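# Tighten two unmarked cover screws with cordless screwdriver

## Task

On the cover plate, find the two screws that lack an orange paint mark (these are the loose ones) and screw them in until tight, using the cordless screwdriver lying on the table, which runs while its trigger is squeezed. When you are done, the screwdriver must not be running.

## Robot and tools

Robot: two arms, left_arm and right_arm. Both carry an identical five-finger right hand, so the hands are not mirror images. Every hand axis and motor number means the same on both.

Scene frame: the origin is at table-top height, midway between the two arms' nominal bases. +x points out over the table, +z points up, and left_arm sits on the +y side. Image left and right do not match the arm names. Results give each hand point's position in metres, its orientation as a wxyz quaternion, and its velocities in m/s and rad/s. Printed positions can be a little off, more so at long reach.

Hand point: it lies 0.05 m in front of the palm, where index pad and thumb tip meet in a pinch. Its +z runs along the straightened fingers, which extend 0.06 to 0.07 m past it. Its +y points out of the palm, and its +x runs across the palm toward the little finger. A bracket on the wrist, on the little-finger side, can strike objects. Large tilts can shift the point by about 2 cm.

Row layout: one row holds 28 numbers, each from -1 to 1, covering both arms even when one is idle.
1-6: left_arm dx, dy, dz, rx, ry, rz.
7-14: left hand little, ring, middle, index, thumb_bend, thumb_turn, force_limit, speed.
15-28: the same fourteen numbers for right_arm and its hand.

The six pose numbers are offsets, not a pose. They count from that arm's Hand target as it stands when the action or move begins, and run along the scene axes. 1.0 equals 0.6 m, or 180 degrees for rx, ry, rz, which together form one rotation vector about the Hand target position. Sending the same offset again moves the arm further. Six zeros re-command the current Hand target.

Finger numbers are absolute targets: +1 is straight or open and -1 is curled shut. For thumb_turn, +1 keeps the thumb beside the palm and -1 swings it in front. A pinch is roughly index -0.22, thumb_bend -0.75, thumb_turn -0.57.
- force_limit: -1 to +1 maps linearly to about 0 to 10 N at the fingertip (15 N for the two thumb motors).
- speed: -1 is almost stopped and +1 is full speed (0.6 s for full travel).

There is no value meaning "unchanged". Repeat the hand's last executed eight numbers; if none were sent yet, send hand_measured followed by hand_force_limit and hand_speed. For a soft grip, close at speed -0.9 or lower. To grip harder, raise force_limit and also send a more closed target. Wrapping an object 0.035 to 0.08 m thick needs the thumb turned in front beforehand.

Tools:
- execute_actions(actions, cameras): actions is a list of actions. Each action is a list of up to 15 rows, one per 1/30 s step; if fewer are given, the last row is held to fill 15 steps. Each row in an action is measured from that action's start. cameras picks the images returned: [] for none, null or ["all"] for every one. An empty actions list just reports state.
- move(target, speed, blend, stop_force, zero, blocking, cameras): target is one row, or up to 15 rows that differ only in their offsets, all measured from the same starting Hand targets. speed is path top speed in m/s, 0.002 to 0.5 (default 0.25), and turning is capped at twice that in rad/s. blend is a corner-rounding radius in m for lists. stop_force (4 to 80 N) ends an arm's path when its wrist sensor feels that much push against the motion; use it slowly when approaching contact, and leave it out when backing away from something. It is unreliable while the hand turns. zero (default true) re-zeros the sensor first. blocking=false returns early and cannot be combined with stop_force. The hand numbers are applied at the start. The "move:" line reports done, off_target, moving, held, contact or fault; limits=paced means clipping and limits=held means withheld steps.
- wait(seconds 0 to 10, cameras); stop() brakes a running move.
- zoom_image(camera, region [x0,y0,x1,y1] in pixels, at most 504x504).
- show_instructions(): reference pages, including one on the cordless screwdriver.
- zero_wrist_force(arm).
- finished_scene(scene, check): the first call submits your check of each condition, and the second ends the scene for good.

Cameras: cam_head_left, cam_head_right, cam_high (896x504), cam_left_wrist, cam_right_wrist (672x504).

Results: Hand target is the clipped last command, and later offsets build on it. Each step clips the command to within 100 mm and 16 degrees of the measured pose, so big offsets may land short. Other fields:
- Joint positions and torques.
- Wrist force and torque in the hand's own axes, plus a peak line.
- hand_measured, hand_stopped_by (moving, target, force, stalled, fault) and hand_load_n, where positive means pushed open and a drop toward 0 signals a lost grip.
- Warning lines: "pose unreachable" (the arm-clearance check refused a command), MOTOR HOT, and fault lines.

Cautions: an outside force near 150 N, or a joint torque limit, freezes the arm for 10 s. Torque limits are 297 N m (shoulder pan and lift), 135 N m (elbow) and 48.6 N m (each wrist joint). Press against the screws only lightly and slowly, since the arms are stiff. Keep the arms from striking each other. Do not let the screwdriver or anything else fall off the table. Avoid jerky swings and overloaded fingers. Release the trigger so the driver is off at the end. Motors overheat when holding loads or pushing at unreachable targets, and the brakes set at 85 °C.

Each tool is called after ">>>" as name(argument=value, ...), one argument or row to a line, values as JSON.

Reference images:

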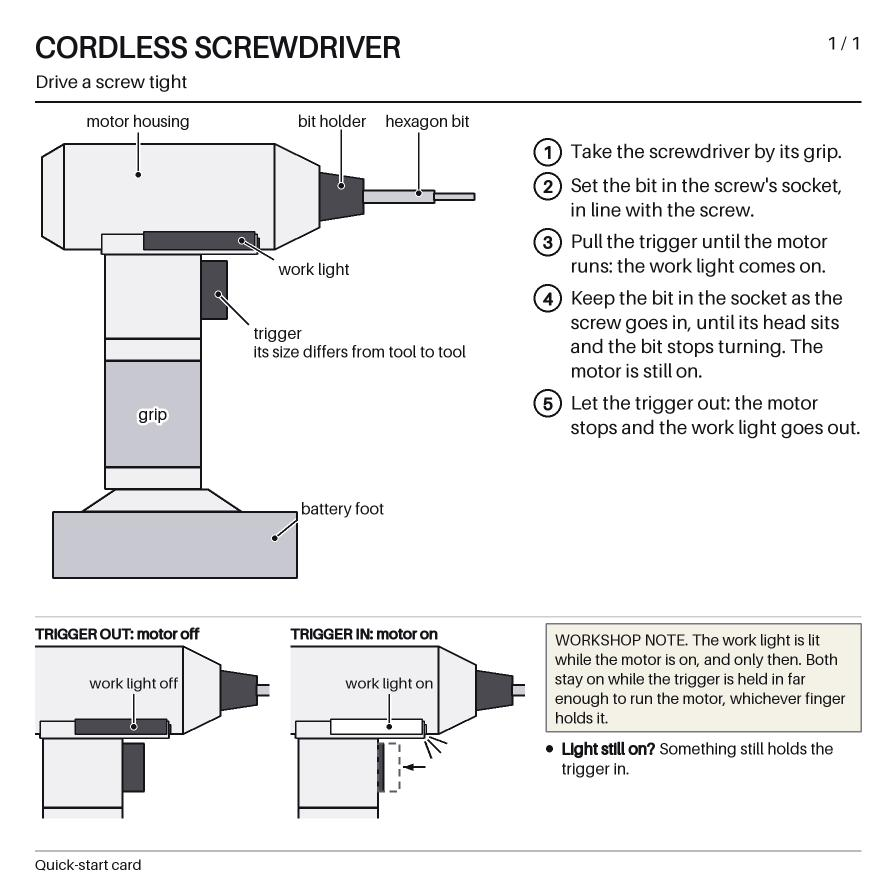

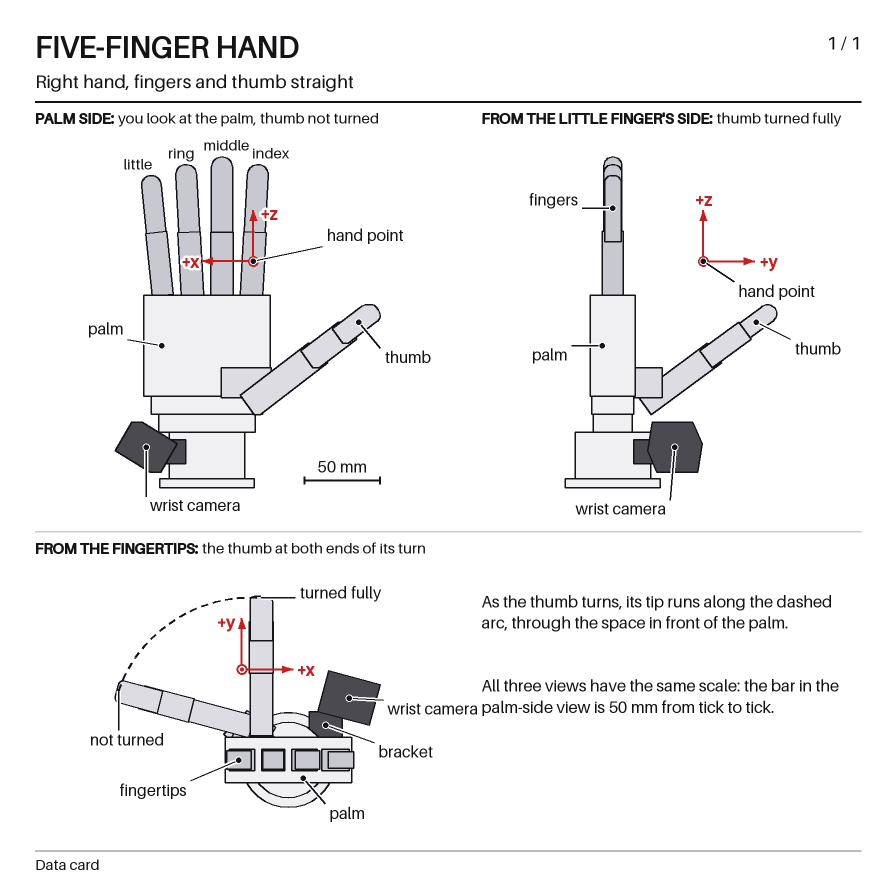

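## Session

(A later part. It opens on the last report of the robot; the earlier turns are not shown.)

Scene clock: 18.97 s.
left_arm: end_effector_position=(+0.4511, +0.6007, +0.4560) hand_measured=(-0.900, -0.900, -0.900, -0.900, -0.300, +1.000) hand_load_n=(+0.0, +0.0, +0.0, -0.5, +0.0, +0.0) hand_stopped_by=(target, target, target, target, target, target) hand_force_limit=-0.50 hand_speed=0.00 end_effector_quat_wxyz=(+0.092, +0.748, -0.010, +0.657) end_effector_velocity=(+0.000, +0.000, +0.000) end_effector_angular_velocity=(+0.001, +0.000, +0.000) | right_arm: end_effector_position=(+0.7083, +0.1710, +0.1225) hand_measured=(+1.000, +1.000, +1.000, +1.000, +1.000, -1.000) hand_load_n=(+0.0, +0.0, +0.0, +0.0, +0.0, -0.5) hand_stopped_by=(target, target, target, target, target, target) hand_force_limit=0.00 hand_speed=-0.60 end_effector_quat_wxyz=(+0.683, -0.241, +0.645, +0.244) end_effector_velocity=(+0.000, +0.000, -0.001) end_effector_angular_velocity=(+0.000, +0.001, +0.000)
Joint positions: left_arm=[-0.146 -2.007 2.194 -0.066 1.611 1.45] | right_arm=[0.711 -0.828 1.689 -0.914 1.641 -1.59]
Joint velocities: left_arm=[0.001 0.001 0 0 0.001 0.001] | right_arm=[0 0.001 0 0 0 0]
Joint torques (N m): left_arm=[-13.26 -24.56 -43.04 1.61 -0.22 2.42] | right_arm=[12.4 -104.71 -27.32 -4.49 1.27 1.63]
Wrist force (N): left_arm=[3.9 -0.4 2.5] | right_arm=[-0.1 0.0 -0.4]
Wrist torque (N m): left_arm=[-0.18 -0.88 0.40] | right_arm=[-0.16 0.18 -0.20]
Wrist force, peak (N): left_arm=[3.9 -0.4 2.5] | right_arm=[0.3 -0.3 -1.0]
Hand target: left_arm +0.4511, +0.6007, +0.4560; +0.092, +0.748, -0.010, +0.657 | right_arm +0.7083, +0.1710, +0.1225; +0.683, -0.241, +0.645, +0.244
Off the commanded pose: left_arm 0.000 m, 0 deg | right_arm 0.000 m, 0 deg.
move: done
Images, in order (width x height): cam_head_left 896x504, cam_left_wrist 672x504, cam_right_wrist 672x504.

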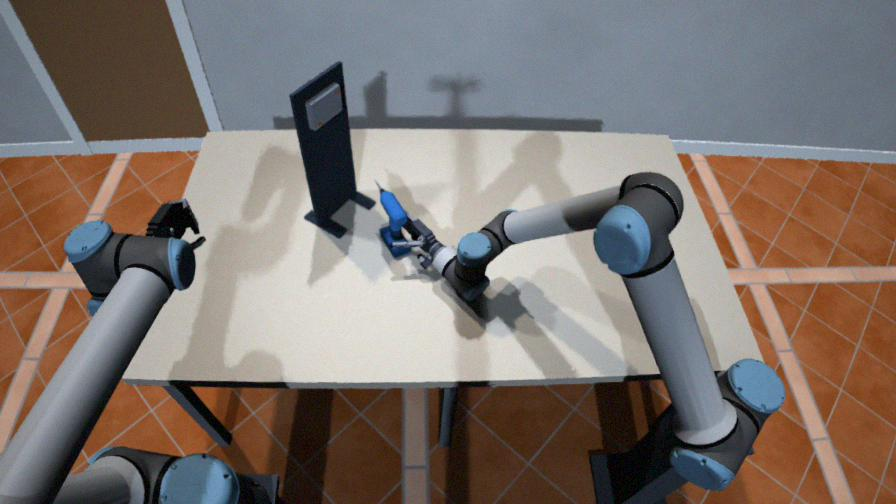

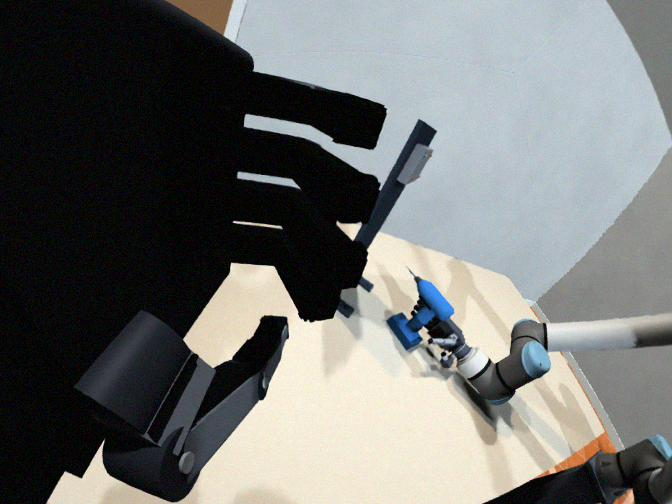

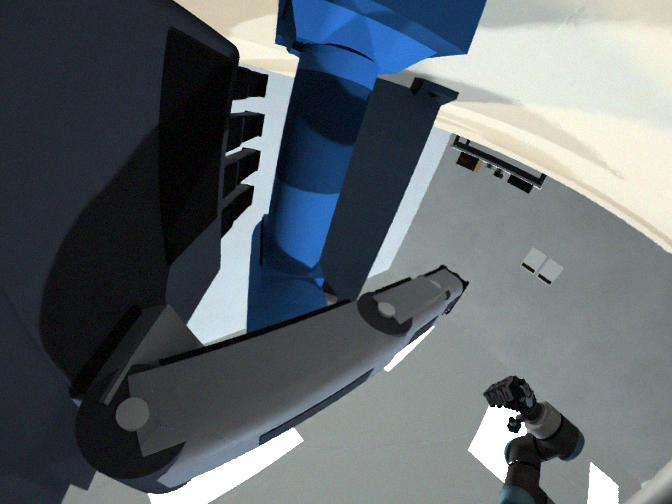

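>>> move(
  target=[0,0,0,0,0,0,-0.9,-0.9,-0.9,-0.9,-0.3,1,-0.5,0,0.0446,0.0505,0,0,0,0,1,1,1,1,1,-1,0.0,-0.6],
  speed=0.04,
  stop_force=4,
  cameras=["cam_left_wrist","cam_right_wrist","cam_head_left"],
)

>>> zoom_image(
  camera="cam_left_wrist",
  region=[370, 250, 520, 400],
)

>>> zoom_image(
  camera="cam_head_left",
  region=[360, 170, 460, 290],
)

Scene clock: 21.27 s.
left_arm: end_effector_position=(+0.4511, +0.6007, +0.4560) hand_measured=(-0.900, -0.900, -0.900, -0.900, -0.300, +1.000) hand_load_n=(+0.0, +0.0, +0.0, +0.0, +0.0, +0.0) hand_stopped_by=(target, target, target, target, target, target) hand_force_limit=-0.50 hand_speed=0.00 end_effector_quat_wxyz=(+0.092, +0.748, -0.010, +0.657) end_effector_velocity=(+0.000, +0.000, +0.000) end_effector_angular_velocity=(-0.001, -0.001, +0.001) | right_arm: end_effector_position=(+0.7350, +0.2014, +0.1225) hand_measured=(+1.000, +1.000, +1.000, +1.000, +1.000, -1.000) hand_load_n=(+0.0, +0.0, +0.0, +0.0, +0.0, +0.0) hand_stopped_by=(target, target, target, target, target, target) hand_force_limit=0.00 hand_speed=-0.60 end_effector_quat_wxyz=(+0.683, -0.241, +0.645, +0.244) end_effector_velocity=(+0.000, +0.000, +0.000) end_effector_angular_velocity=(+0.000, +0.000, +0.000)
Joint positions: left_arm=[-0.146 -2.007 2.194 -0.066 1.611 1.45] | right_arm=[0.715 -0.783 1.594 -0.864 1.645 -1.59]
Joint velocities: left_arm=[0.001 0 0 -0.001 -0.001 -0.001] | right_arm=[0 0 0 0 0 0]
Joint torques (N m): left_arm=[-11.96 -22.72 -44.84 1.06 -0.23 1.33] | right_arm=[0.23 -110.28 -26.55 -4.38 -0.02 -2.21]
Wrist force (N): left_arm=[3.0 -0.8 2.1] | right_arm=[-0.1 -0.5 -0.5]
Wrist torque (N m): left_arm=[-0.22 -0.73 0.33] | right_arm=[-0.24 0.19 -0.21]
Wrist force, peak (N): left_arm=[3.6 -0.6 2.4] | right_arm=[0.0 -0.5 -1.0]
Hand target: left_arm +0.4511, +0.6007, +0.4560; +0.092, +0.748, -0.010, +0.657 | right_arm +0.7351, +0.2014, +0.1225; +0.683, -0.241, +0.645, +0.244
Off the commanded pose: left_arm 0.000 m, 0 deg | right_arm 0.000 m, 0 deg.
move: done
Images, in order (width x height): cam_head_left 896x504, cam_left_wrist 672x504, cam_right_wrist 672x504.

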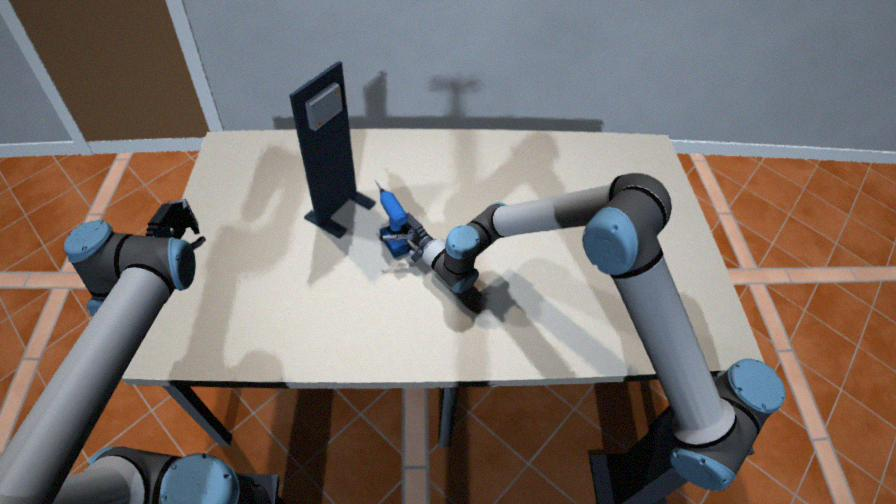

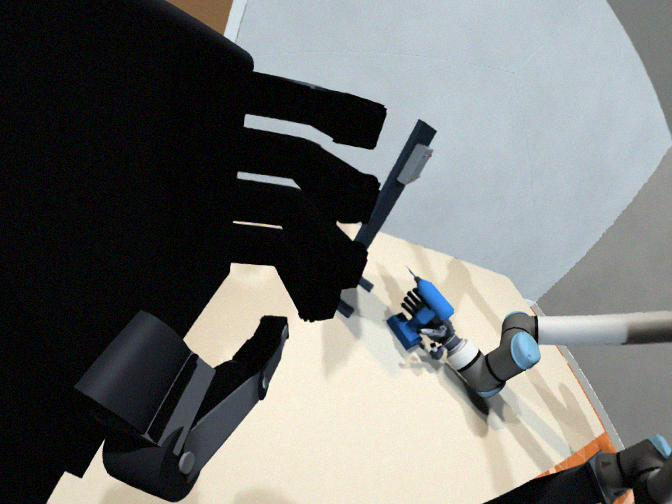

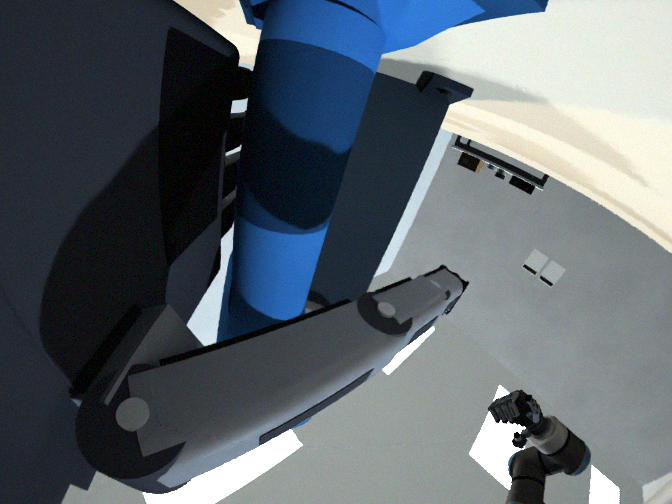

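Scaled by 3.360 from the camera's 672x504 image, which has a finer 960x720 frame.

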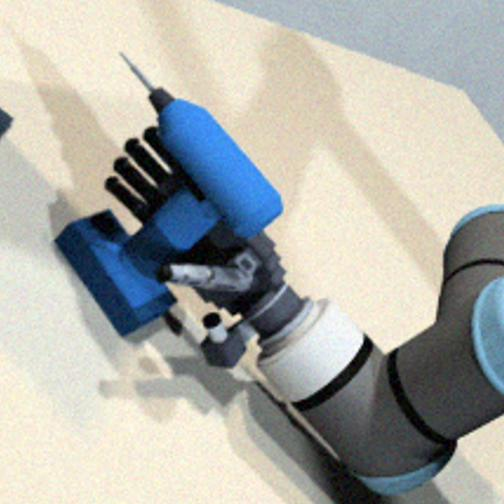

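Scaled by 4.200.

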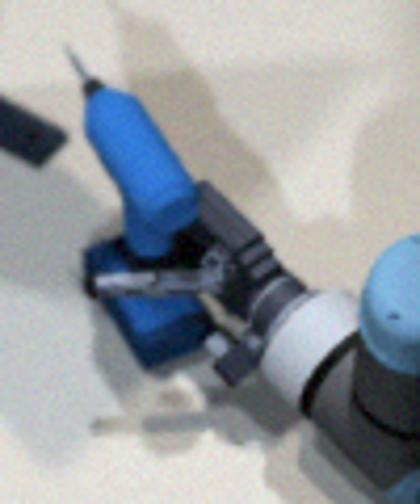

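>>> execute_actions(
  actions=[
    [[0,0,0,0,0,0,-0.9,-0.9,-0.9,-0.9,-0.3,1,-0.5,0,0,0,0,0,0,0,-0.3,-0.3,-0.3,0.2,1,-1,-0.6,-0.4]],
    [[0,0,0,0,0,0,-0.9,-0.9,-0.9,-0.9,-0.3,1,-0.5,0,0,0,0,0,0,0,-0.3,-0.3,-0.3,0.2,1,-1,-0.6,-0.4]],
  ],
  cameras=["cam_left_wrist","cam_right_wrist"],
)

>>> zoom_image(
  camera="cam_left_wrist",
  region=[370, 250, 520, 400],
)

Scene clock: 23.17 s.
left_arm: end_effector_position=(+0.4511, +0.6007, +0.4560) hand_measured=(-0.900, -0.900, -0.900, -0.900, -0.300, +1.000) hand_load_n=(+0.0, +0.0, +0.0, +0.0, +0.0, +0.0) hand_stopped_by=(target, target, target, target, target, target) hand_force_limit=-0.50 hand_speed=0.00 end_effector_quat_wxyz=(+0.092, +0.748, -0.010, +0.657) end_effector_velocity=(+0.000, +0.000, +0.000) end_effector_angular_velocity=(+0.002, +0.000, +0.000) | right_arm: end_effector_position=(+0.7351, +0.2014, +0.1226) hand_measured=(-0.300, -0.300, -0.300, +0.200, +1.000, -1.000) hand_load_n=(+0.0, +0.0, +0.0, +0.0, +0.0, +0.0) hand_stopped_by=(target, target, target, target, target, target) hand_force_limit=-0.60 hand_speed=-0.40 end_effector_quat_wxyz=(+0.683, -0.241, +0.645, +0.244) end_effector_velocity=(+0.000, +0.000, -0.001) end_effector_angular_velocity=(+0.000, +0.001, +0.000)
Joint positions: left_arm=[-0.146 -2.007 2.194 -0.066 1.611 1.45] | right_arm=[0.715 -0.783 1.594 -0.864 1.645 -1.59]
Joint velocities: left_arm=[0 0 0 0.001 0 0.002] | right_arm=[0 0.001 0 0 0 0.001]
Joint torques (N m): left_arm=[-12.44 -21.01 -47.11 1.44 -0.58 0.94] | right_arm=[-11.72 -102.62 -28.15 -2.92 -0.43 -2.05]
Wrist force (N): left_arm=[3.5 -0.7 1.8] | right_arm=[0.1 -0.1 -0.4]
Wrist torque (N m): left_arm=[-0.17 -0.80 0.37] | right_arm=[-0.18 0.14 -0.21]
Wrist force, peak (N): left_arm=[3.8 -0.7 2.2] | right_arm=[-0.4 -0.5 3.5]
Hand target: left_arm +0.4511, +0.6007, +0.4560; +0.092, +0.748, -0.010, +0.657 | right_arm +0.7351, +0.2014, +0.1225; +0.683, -0.241, +0.645, +0.244
Off the commanded pose: left_arm 0.000 m, 0 deg | right_arm 0.000 m, 0 deg.
Images, in order (width x height): cam_left_wrist 672x504, cam_right_wrist 672x504.

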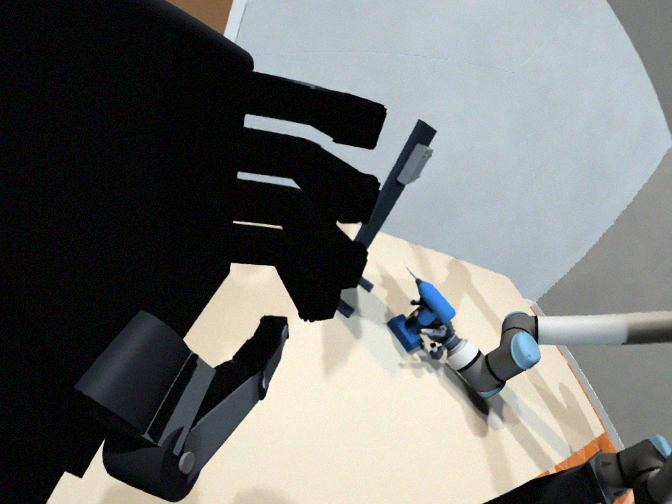

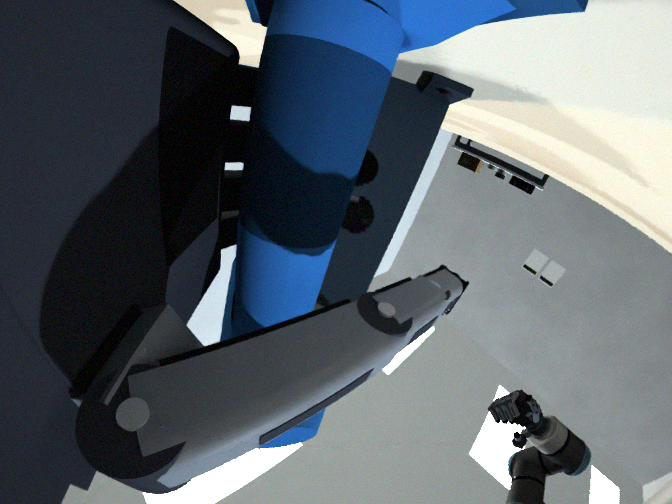

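Scaled by 3.360 from the camera's 672x504 image, which has a finer 960x720 frame.

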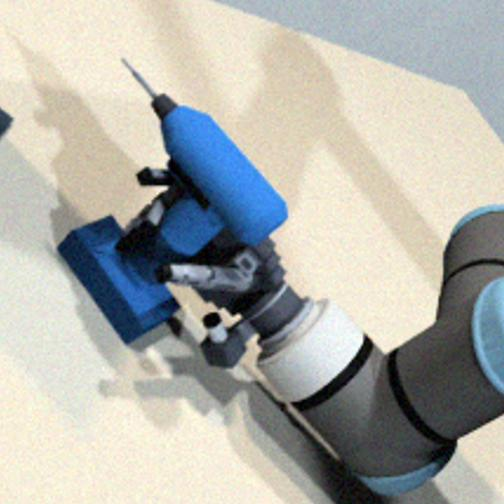

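>>> execute_actions(
  actions=[
    [[0,0,0,0,0,0,-0.9,-0.9,-0.9,-0.9,-0.3,1,-0.5,0,0,0,0,0,0,0,-0.6,-0.6,-0.6,0.0,1,-1,-0.6,-0.6]],
    [[0,0,0,0,0,0,-0.9,-0.9,-0.9,-0.9,-0.3,1,-0.5,0,0,0,0,0,0,0,-0.6,-0.6,-0.6,0.0,1,-1,-0.6,-0.6]],
  ],
  cameras=["cam_left_wrist","cam_right_wrist"],
)

>>> zoom_image(
  camera="cam_left_wrist",
  region=[370, 250, 520, 400],
)

Scene clock: 24.50 s.
left_arm: end_effector_position=(+0.4511, +0.6007, +0.4560) hand_measured=(-0.900, -0.900, -0.900, -0.900, -0.300, +1.000) hand_load_n=(+0.0, +0.0, +0.0, +0.0, +0.0, +0.0) hand_stopped_by=(target, target, target, target, target, target) hand_force_limit=-0.50 hand_speed=0.00 end_effector_quat_wxyz=(+0.092, +0.748, -0.010, +0.657) end_effector_velocity=(+0.000, +0.000, +0.000) end_effector_angular_velocity=(+0.000, -0.001, -0.001) | right_arm: end_effector_position=(+0.7351, +0.2014, +0.1226) hand_measured=(-0.498, -0.408, -0.364, +0.000, +1.000, -1.000) hand_load_n=(+0.0, +0.0, +0.0, +0.0, +0.0, +0.0) hand_stopped_by=(force, force, force, target, target, target) hand_force_limit=-0.60 hand_speed=-0.60 end_effector_quat_wxyz=(+0.683, -0.241, +0.645, +0.244) end_effector_velocity=(+0.000, +0.000, -0.001) end_effector_angular_velocity=(-0.002, +0.002, +0.000)
Joint positions: left_arm=[-0.146 -2.007 2.194 -0.066 1.611 1.45] | right_arm=[0.715 -0.783 1.594 -0.864 1.645 -1.59]
Joint velocities: left_arm=[0 -0.001 0 0 0.001 0] | right_arm=[0 0.001 0 0.002 0 0]
Joint torques (N m): left_arm=[-10.11 -23.04 -48.34 0.6 -0.23 0.86] | right_arm=[-12.07 -94.23 -29.32 -1.92 -0.58 -1.98]
Wrist force (N): left_arm=[3.5 -0.2 1.7] | right_arm=[0.0 -0.6 -0.3]
Wrist torque (N m): left_arm=[-0.09 -0.80 0.38] | right_arm=[-0.21 0.15 -0.22]
Wrist force, peak (N): left_arm=[3.6 -0.7 2.4] | right_arm=[-0.2 -0.5 3.3]
Hand target: left_arm +0.4511, +0.6007, +0.4560; +0.092, +0.748, -0.010, +0.657 | right_arm +0.7351, +0.2014, +0.1225; +0.683, -0.241, +0.645, +0.244
Off the commanded pose: left_arm 0.000 m, 0 deg | right_arm 0.000 m, 0 deg.
Images, in order (width x height): cam_left_wrist 672x504, cam_right_wrist 672x504.

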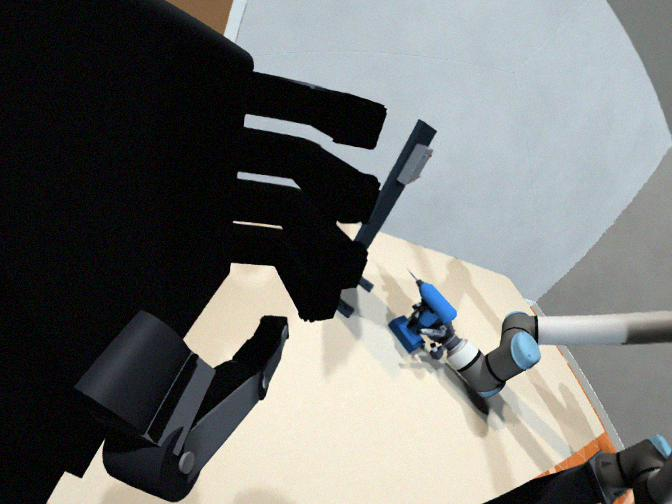

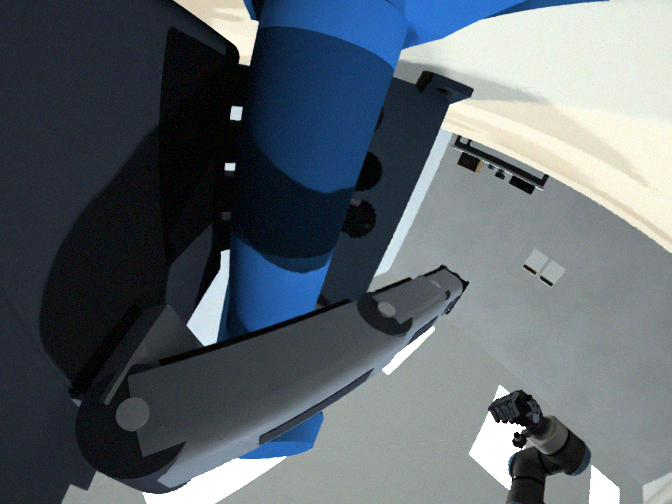

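Scaled by 3.360 from the camera's 672x504 image, which has a finer 960x720 frame.

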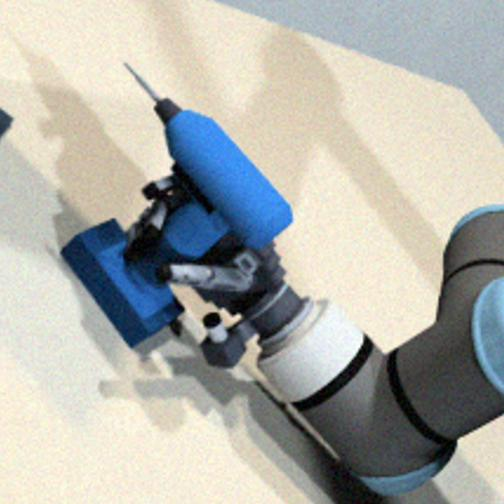

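>>> execute_actions(
  actions=[
    [[0,0,0,0,0,0,-0.9,-0.9,-0.9,-0.9,-0.3,1,-0.5,0,0,0,0,0,0,0,-0.6,-0.6,-0.6,-0.1,-0.5,-1,-0.6,-0.4]],
    [[0,0,0,0,0,0,-0.9,-0.9,-0.9,-0.9,-0.3,1,-0.5,0,0,0,0,0,0,0,-0.6,-0.6,-0.6,-0.1,-1,-1,-0.6,-0.5]],
    [[0,0,0,0,0,0,-0.9,-0.9,-0.9,-0.9,-0.3,1,-0.5,0,0,0,0,0,0,0,-0.6,-0.6,-0.6,-0.1,-1,-1,-0.6,-0.5]],
  ],
  cameras=["cam_left_wrist","cam_right_wrist"],
)

>>> zoom_image(
  camera="cam_left_wrist",
  region=[370, 250, 520, 400],
)

Scene clock: 27.00 s.
left_arm: end_effector_position=(+0.4511, +0.6007, +0.4560) hand_measured=(-0.900, -0.900, -0.900, -0.900, -0.300, +1.000) hand_load_n=(+0.0, +0.0, +0.0, +0.0, +0.0, +0.0) hand_stopped_by=(target, target, target, target, target, target) hand_force_limit=-0.50 hand_speed=0.00 end_effector_quat_wxyz=(+0.092, +0.748, -0.010, +0.657) end_effector_velocity=(+0.000, +0.000, +0.000) end_effector_angular_velocity=(+0.000, -0.001, +0.001) | right_arm: end_effector_position=(+0.7351, +0.2014, +0.1225) hand_measured=(-0.498, -0.408, -0.364, -0.100, -0.092, -1.000) hand_load_n=(+0.0, +0.0, +0.5, +0.5, +3.5, +0.5) hand_stopped_by=(force, force, force, target, force, target) hand_force_limit=-0.60 hand_speed=-0.50 end_effector_quat_wxyz=(+0.683, -0.241, +0.645, +0.244) end_effector_velocity=(+0.000, +0.000, +0.000) end_effector_angular_velocity=(+0.000, +0.001, +0.000)
Joint positions: left_arm=[-0.146 -2.007 2.194 -0.066 1.611 1.45] | right_arm=[0.715 -0.783 1.594 -0.864 1.645 -1.59]
Joint velocities: left_arm=[0 0 0 -0.001 -0.001 0] | right_arm=[0 -0.001 0 0.001 0 0]
Joint torques (N m): left_arm=[-12.67 -22.52 -50.42 1.39 -0.22 0.75] | right_arm=[-9.64 -92.01 -31.77 -0.66 -0.83 -1.79]
Wrist force (N): left_arm=[3.4 -0.5 1.9] | right_arm=[-0.6 -1.0 1.1]
Wrist torque (N m): left_arm=[-0.16 -0.79 0.36] | right_arm=[-0.27 0.14 -0.23]
Wrist force, peak (N): left_arm=[3.6 -0.8 2.2] | right_arm=[-0.4 -2.2 2.0]
Hand target: left_arm +0.4511, +0.6007, +0.4560; +0.092, +0.748, -0.010, +0.657 | right_arm +0.7351, +0.2014, +0.1225; +0.683, -0.241, +0.645, +0.244
Off the commanded pose: left_arm 0.000 m, 0 deg | right_arm 0.000 m, 0 deg.
Images, in order (width x height): cam_left_wrist 672x504, cam_right_wrist 672x504.

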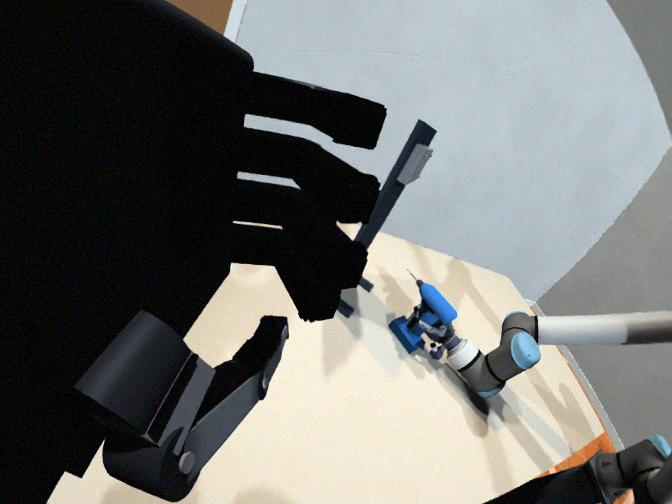

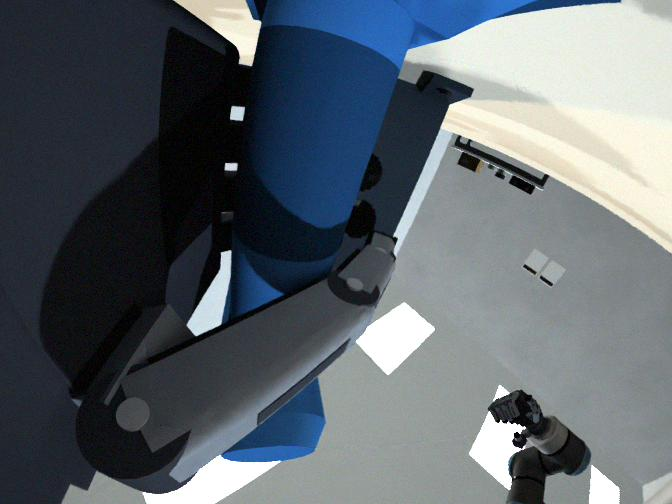

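Scaled by 3.360 from the camera's 672x504 image, which has a finer 960x720 frame.

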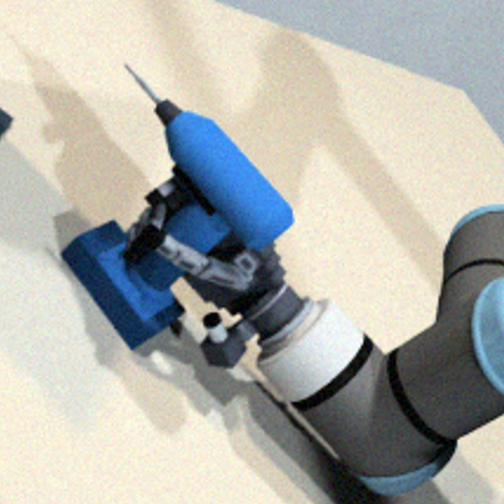

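>>> execute_actions(
  actions=[
    [[0,0,0,0,0,0,-0.9,-0.9,-0.9,-0.9,-0.3,1,-0.5,0,0,0,0,0,0,0,-1,-1,-1,-0.1,-1,-1,-0.2,-0.7]],
    [[0,0,0,0,0,0,-0.9,-0.9,-0.9,-0.9,-0.3,1,-0.5,0,0,0,0,0,0,0,-1,-1,-1,-0.1,-1,-1,-0.2,-0.7]],
    [[0,0,0,0,0,0,-0.9,-0.9,-0.9,-0.9,-0.3,1,-0.5,0,0,0,0,0,0,0,-0.98,-0.98,-0.98,-0.1,-0.98,-1,0.3,-0.7]],
    [[0,0,0,0,0,0,-0.9,-0.9,-0.9,-0.9,-0.3,1,-0.5,0,0,0,0,0,0,0,-0.98,-0.98,-0.98,-0.1,-0.98,-1,0.3,-0.7]],
  ],
  cameras=["cam_left_wrist","cam_right_wrist"],
)

>>> zoom_image(
  camera="cam_left_wrist",
  region=[370, 250, 520, 400],
)

Scene clock: 29.50 s.
left_arm: end_effector_position=(+0.4511, +0.6007, +0.4560) hand_measured=(-0.900, -0.900, -0.900, -0.900, -0.300, +1.000) hand_load_n=(+0.0, +0.0, +0.0, +0.5, +0.0, +0.0) hand_stopped_by=(target, target, target, target, target, target) hand_force_limit=-0.50 hand_speed=0.00 end_effector_quat_wxyz=(+0.092, +0.748, -0.010, +0.657) end_effector_velocity=(+0.000, +0.000, +0.000) end_effector_angular_velocity=(+0.001, -0.001, +0.000) | right_arm: end_effector_position=(+0.7351, +0.2014, +0.1225) hand_measured=(-0.876, -0.852, -0.390, -0.100, -0.108, -1.000) hand_load_n=(+7.0, +5.5, +10.5, +0.0, +9.5, +1.0) hand_stopped_by=(force, force, force, target, force, target) hand_force_limit=0.30 hand_speed=-0.70 end_effector_quat_wxyz=(+0.683, -0.241, +0.645, +0.244) end_effector_velocity=(+0.000, +0.000, -0.001) end_effector_angular_velocity=(-0.002, +0.002, +0.000)
Joint positions: left_arm=[-0.146 -2.007 2.194 -0.066 1.611 1.45] | right_arm=[0.715 -0.783 1.594 -0.864 1.645 -1.59]
Joint velocities: left_arm=[-0.001 0 0 0 -0.001 0.001] | right_arm=[0 0.001 0 0.001 0 0]
Joint torques (N m): left_arm=[-9.94 -20.27 -50.99 1.07 0.13 -0.3] | right_arm=[-6.72 -91.89 -29.48 -1.29 -0.97 -1.86]
Wrist force (N): left_arm=[3.5 -0.9 1.7] | right_arm=[-4.5 1.4 0.4]
Wrist torque (N m): left_arm=[-0.20 -0.80 0.36] | right_arm=[-0.15 -0.06 0.24]
Wrist force, peak (N): left_arm=[3.7 -0.5 2.3] | right_arm=[-5.6 1.2 1.3]
Hand target: left_arm +0.4511, +0.6007, +0.4560; +0.092, +0.748, -0.010, +0.657 | right_arm +0.7351, +0.2014, +0.1225; +0.683, -0.241, +0.645, +0.244
Off the commanded pose: left_arm 0.000 m, 0 deg | right_arm 0.000 m, 0 deg.
Images, in order (width x height): cam_left_wrist 672x504, cam_right_wrist 672x504.

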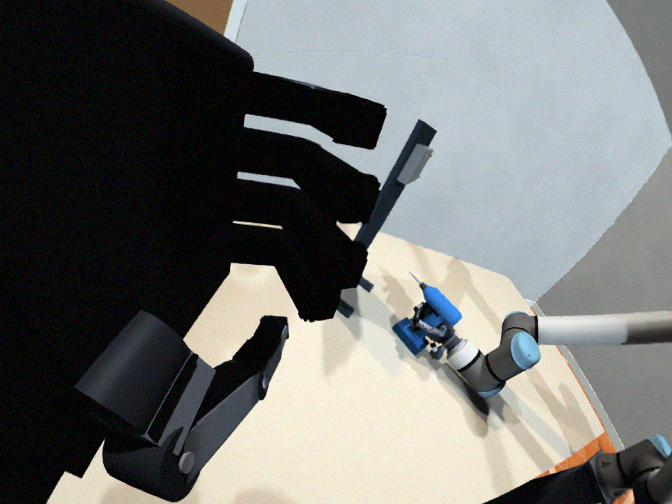

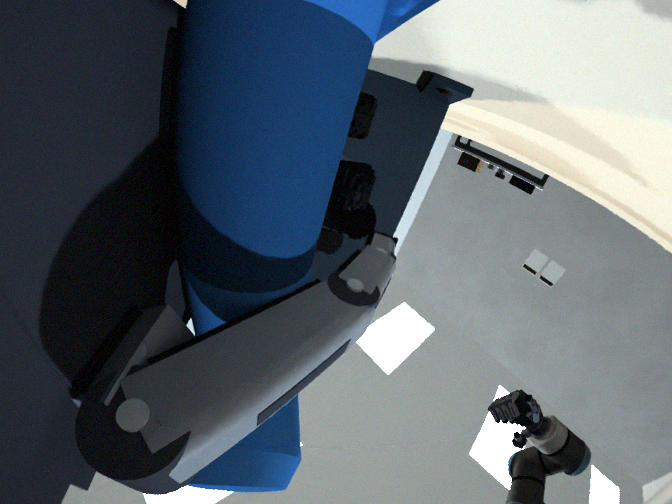

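Scaled by 3.360 from the camera's 672x504 image, which has a finer 960x720 frame.

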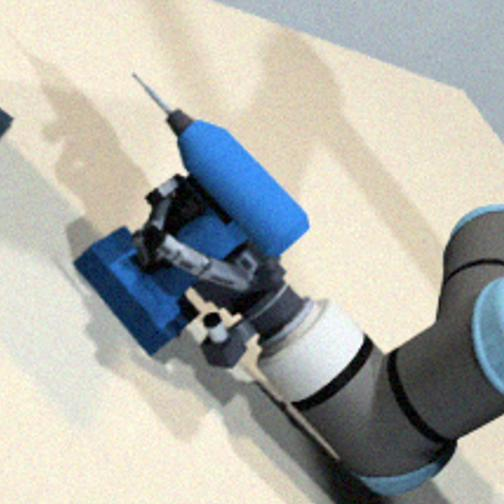

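>>> execute_actions(
  actions=[
    [[0,0,0,0,0,0,-0.9,-0.9,-0.9,-0.9,-0.3,1,-0.5,0,0,0,0,0,0,0,-0.98,-0.98,-0.98,-0.1,0.5,-1,0.0,-0.6]],
    [[0,0,0,0,0,0,-0.9,-0.9,-0.9,-0.9,-0.3,1,-0.5,0,0,0,0,0,0,0,-1,-1,-1,-0.1,0.5,-1,0.0,-0.6]],
    [[0,0,0,0,0,0,-0.9,-0.9,-0.9,-0.9,-0.3,1,-0.5,0,0,0,0,0,0,0,-1,-1,-1,-0.1,0.5,-1,0.0,-0.6]],
  ],
  cameras=["cam_left_wrist","cam_right_wrist"],
)

>>> zoom_image(
  camera="cam_left_wrist",
  region=[370, 250, 520, 400],
)

Scene clock: 31.47 s.
left_arm: end_effector_position=(+0.4511, +0.6007, +0.4560) hand_measured=(-0.900, -0.900, -0.900, -0.900, -0.300, +1.000) hand_load_n=(+0.0, +0.0, +0.0, +0.0, +0.0, +0.0) hand_stopped_by=(target, target, target, target, target, target) hand_force_limit=-0.50 hand_speed=0.00 end_effector_quat_wxyz=(+0.092, +0.748, -0.010, +0.657) end_effector_velocity=(+0.000, +0.000, +0.000) end_effector_angular_velocity=(+0.000, -0.001, +0.001) | right_arm: end_effector_position=(+0.7351, +0.2014, +0.1225) hand_measured=(-0.876, -0.868, -0.850, -0.100, +0.500, -1.000) hand_load_n=(+3.0, +9.5, +11.5, +0.0, +0.0, +0.0) hand_stopped_by=(force, force, force, target, target, target) hand_force_limit=0.00 hand_speed=-0.60 end_effector_quat_wxyz=(+0.683, -0.241, +0.645, +0.244) end_effector_velocity=(+0.000, +0.000, +0.000) end_effector_angular_velocity=(+0.000, +0.000, +0.000)
Joint positions: left_arm=[-0.146 -2.007 2.194 -0.066 1.611 1.45] | right_arm=[0.715 -0.783 1.594 -0.864 1.645 -1.59]
Joint velocities: left_arm=[0 0 0 0 -0.001 0] | right_arm=[0 0 0 0 0 0]
Joint torques (N m): left_arm=[-12.11 -19.94 -52.9 0.84 -0.38 -0.92] | right_arm=[-5.14 -92.26 -23.82 -2 -0.82 -1.99]
Wrist force (N): left_arm=[3.2 -0.2 2.0] | right_arm=[-4.8 -0.2 1.8]
Wrist torque (N m): left_arm=[-0.11 -0.76 0.36] | right_arm=[-0.23 0.27 0.12]
Wrist force, peak (N): left_arm=[3.9 -0.6 2.2] | right_arm=[-5.3 0.1 2.6]
Hand target: left_arm +0.4511, +0.6007, +0.4560; +0.092, +0.748, -0.010, +0.657 | right_arm +0.7351, +0.2014, +0.1225; +0.683, -0.241, +0.645, +0.244
Off the commanded pose: left_arm 0.000 m, 0 deg | right_arm 0.000 m, 0 deg.
Images, in order (width x height): cam_left_wrist 672x504, cam_right_wrist 672x504.

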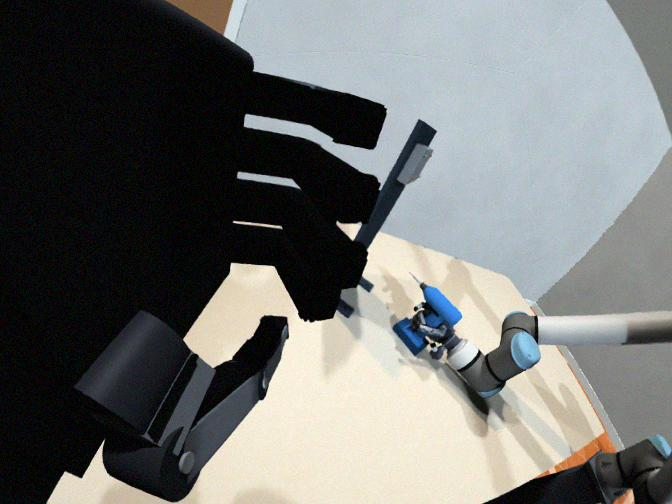

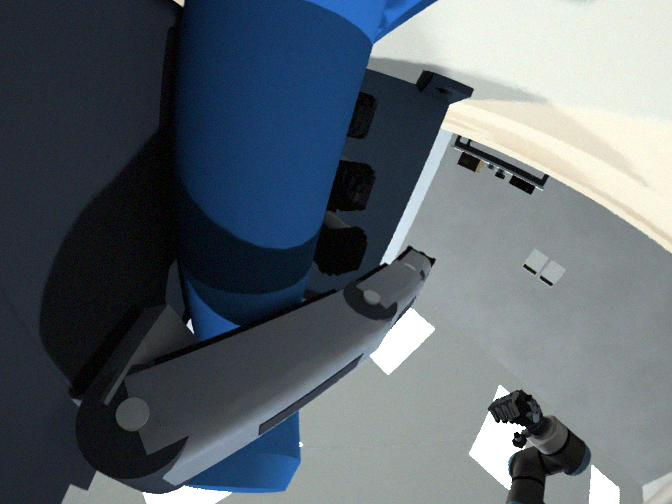

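Scaled by 3.360 from the camera's 672x504 image, which has a finer 960x720 frame.

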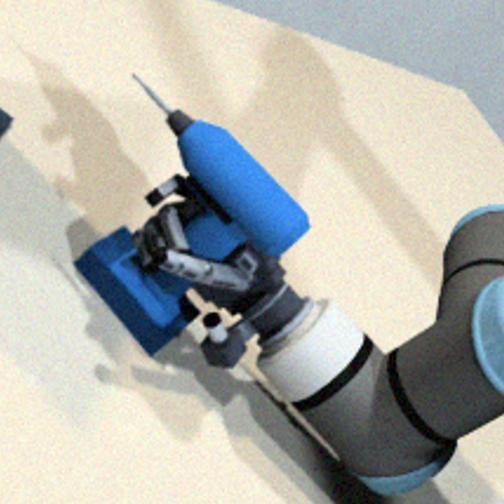

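>>> execute_actions(
  actions=[
    [[0,0,0,0,0,0,-0.9,-0.9,-0.9,-0.9,-0.3,1,-0.5,0,0,0,0,0,0,0,-1,-1,-1,-0.1,-1,-1,0.2,-0.5]],
    [[0,0,0,0,0,0,-0.9,-0.9,-0.9,-0.9,-0.3,1,-0.5,0,0,0,0,0,0,0,-1,-1,-1,-0.1,-1,-1,0.2,-0.5]],
    [[0,0,0,0,0,0,-0.9,-0.9,-0.9,-0.9,-0.3,1,-0.5,0,0,0,0,0,0,0,-0.98,-0.98,-0.98,-0.1,-0.98,-1,0.6,-0.7]],
    [[0,0,0,0,0,0,-0.9,-0.9,-0.9,-0.9,-0.3,1,-0.5,0,0,0,0,0,0,0,-0.98,-0.98,-0.98,-0.1,-0.98,-1,0.6,-0.7]],
  ],
  cameras=["cam_left_wrist","cam_right_wrist"],
)

>>> zoom_image(
  camera="cam_left_wrist",
  region=[370, 250, 520, 400],
)

Scene clock: 33.90 s.
left_arm: end_effector_position=(+0.4511, +0.6007, +0.4560) hand_measured=(-0.900, -0.900, -0.900, -0.900, -0.300, +1.000) hand_load_n=(+0.0, +0.0, +0.0, +0.0, +0.0, +0.0) hand_stopped_by=(target, target, target, target, target, target) hand_force_limit=-0.50 hand_speed=0.00 end_effector_quat_wxyz=(+0.092, +0.748, -0.010, +0.657) end_effector_velocity=(+0.000, +0.000, +0.000) end_effector_angular_velocity=(+0.001, -0.001, -0.001) | right_arm: end_effector_position=(+0.7351, +0.2014, +0.1225) hand_measured=(-0.888, -0.868, -0.850, -0.100, +0.096, -1.000) hand_load_n=(+10.0, +9.5, +11.0, +0.0, +11.5, +2.0) hand_stopped_by=(force, force, force, target, force, target) hand_force_limit=0.60 hand_speed=-0.70 end_effector_quat_wxyz=(+0.683, -0.241, +0.645, +0.244) end_effector_velocity=(+0.000, +0.000, -0.001) end_effector_angular_velocity=(-0.001, +0.002, +0.000)
Joint positions: left_arm=[-0.146 -2.007 2.194 -0.066 1.611 1.45] | right_arm=[0.715 -0.783 1.594 -0.864 1.645 -1.59]
Joint velocities: left_arm=[0 0 0 0 0.001 0.001] | right_arm=[0 0.001 0 0.001 0 0]
Joint torques (N m): left_arm=[-10.04 -20.31 -50.61 0.99 -0.21 -1.4] | right_arm=[-3.6 -92.79 -22.77 -2.7 -0.95 -1.88]
Wrist force (N): left_arm=[3.7 -1.0 2.1] | right_arm=[-4.8 1.1 1.5]
Wrist torque (N m): left_arm=[-0.24 -0.83 0.37] | right_arm=[-0.09 0.12 0.23]
Wrist force, peak (N): left_arm=[3.8 -1.0 2.1] | right_arm=[-5.5 1.0 2.1]
Hand target: left_arm +0.4511, +0.6007, +0.4560; +0.092, +0.748, -0.010, +0.657 | right_arm +0.7351, +0.2014, +0.1225; +0.683, -0.241, +0.645, +0.244
Off the commanded pose: left_arm 0.000 m, 0 deg | right_arm 0.000 m, 0 deg.
Images, in order (width x height): cam_left_wrist 672x504, cam_right_wrist 672x504.

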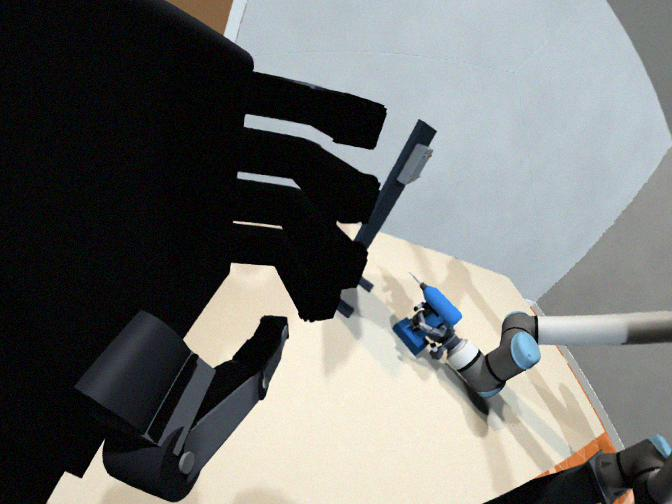

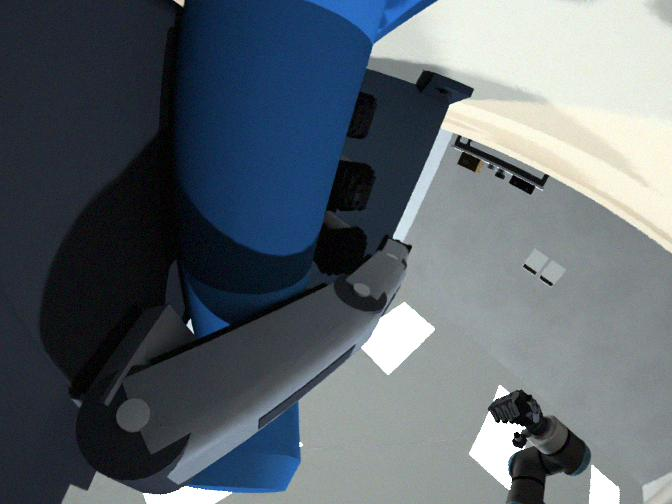

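Scaled by 3.360 from the camera's 672x504 image, which has a finer 960x720 frame.

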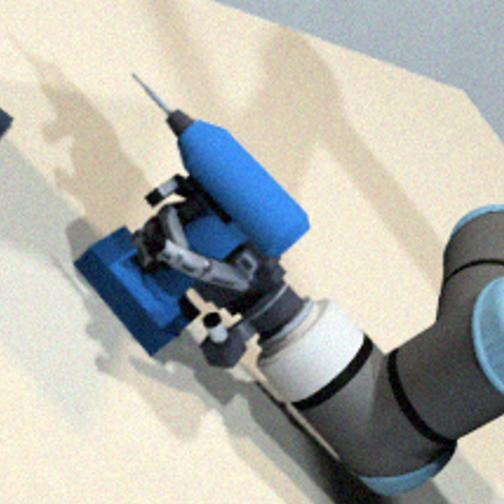

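>>> move(
  target=[0,0,0,0,0,0,-0.9,-0.9,-0.9,-0.9,-0.3,1,-0.5,0,-0.03,-0.03,0.13,0,0,0,-0.98,-0.98,-0.98,-0.1,-0.98,-1,0.6,-0.7],
  speed=0.06,
  cameras=["cam_left_wrist","cam_right_wrist","cam_head_left"],
)

>>> zoom_image(
  camera="cam_left_wrist",
  region=[370, 230, 520, 380],
)

Scene clock: 35.70 s.
left_arm: end_effector_position=(+0.4511, +0.6007, +0.4560) hand_measured=(-0.900, -0.900, -0.900, -0.900, -0.300, +1.000) hand_load_n=(+0.0, +0.0, +0.0, +0.0, +0.0, +0.0) hand_stopped_by=(target, target, target, target, target, target) hand_force_limit=-0.50 hand_speed=0.00 end_effector_quat_wxyz=(+0.092, +0.748, -0.010, +0.657) end_effector_velocity=(+0.000, +0.000, +0.000) end_effector_angular_velocity=(+0.001, +0.001, +0.000) | right_arm: end_effector_position=(+0.7170, +0.1832, +0.2004) hand_measured=(-0.888, -0.868, -0.850, -0.100, +0.096, -1.000) hand_load_n=(+9.5, +9.5, +11.0, -0.5, +11.5, +2.0) hand_stopped_by=(force, force, force, target, force, target) hand_force_limit=0.60 hand_speed=-0.70 end_effector_quat_wxyz=(+0.683, -0.241, +0.645, +0.244) end_effector_velocity=(+0.000, +0.001, -0.004) end_effector_angular_velocity=(+0.000, +0.001, +0.000)
Joint positions: left_arm=[-0.146 -2.007 2.194 -0.066 1.611 1.45] | right_arm=[0.715 -0.902 1.642 -0.792 1.645 -1.59]
Joint velocities: left_arm=[0 0 0 0 0 0.001] | right_arm=[0 0.006 -0.001 -0.004 0 0]
Joint torques (N m): left_arm=[-11.71 -18.81 -50.4 0.8 0 -2.32] | right_arm=[-14.02 -94.97 -45.72 -7.31 -1.4 0.5]
Wrist force (N): left_arm=[3.2 -0.7 1.9] | right_arm=[9.9 -0.3 -0.4]
Wrist torque (N m): left_arm=[-0.18 -0.76 0.35] | right_arm=[-0.24 -0.30 0.08]
Wrist force, peak (N): left_arm=[3.7 -0.8 2.1] | right_arm=[11.7 0.0 -0.6]
Hand target: left_arm +0.4511, +0.6007, +0.4560; +0.092, +0.748, -0.010, +0.657 | right_arm +0.7170, +0.1833, +0.2004; +0.683, -0.241, +0.645, +0.244
Off the commanded pose: left_arm 0.000 m, 0 deg | right_arm 0.000 m, 0 deg.
move: done
Images, in order (width x height): cam_head_left 896x504, cam_left_wrist 672x504, cam_right_wrist 672x504.

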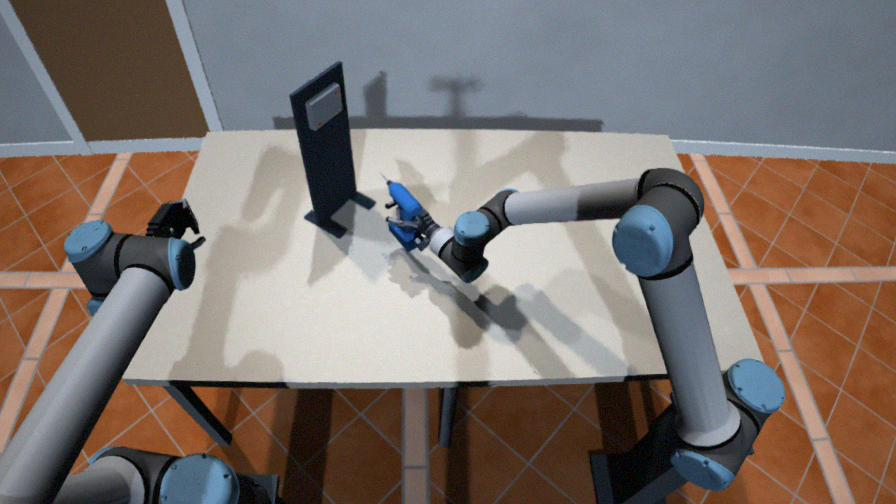

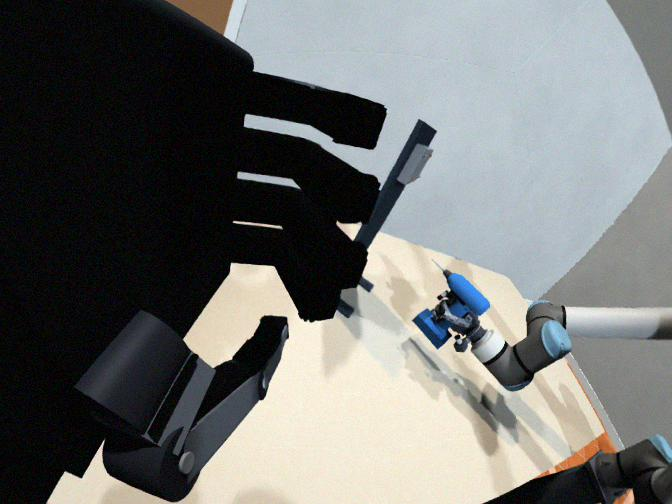

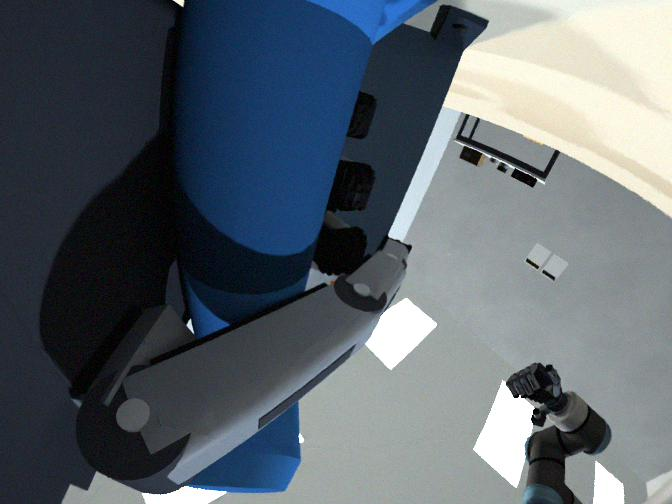

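Scaled by 3.360 from the camera's 672x504 image, which has a finer 960x720 frame.

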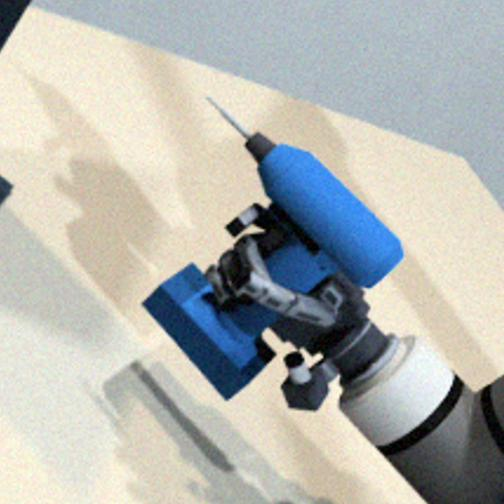

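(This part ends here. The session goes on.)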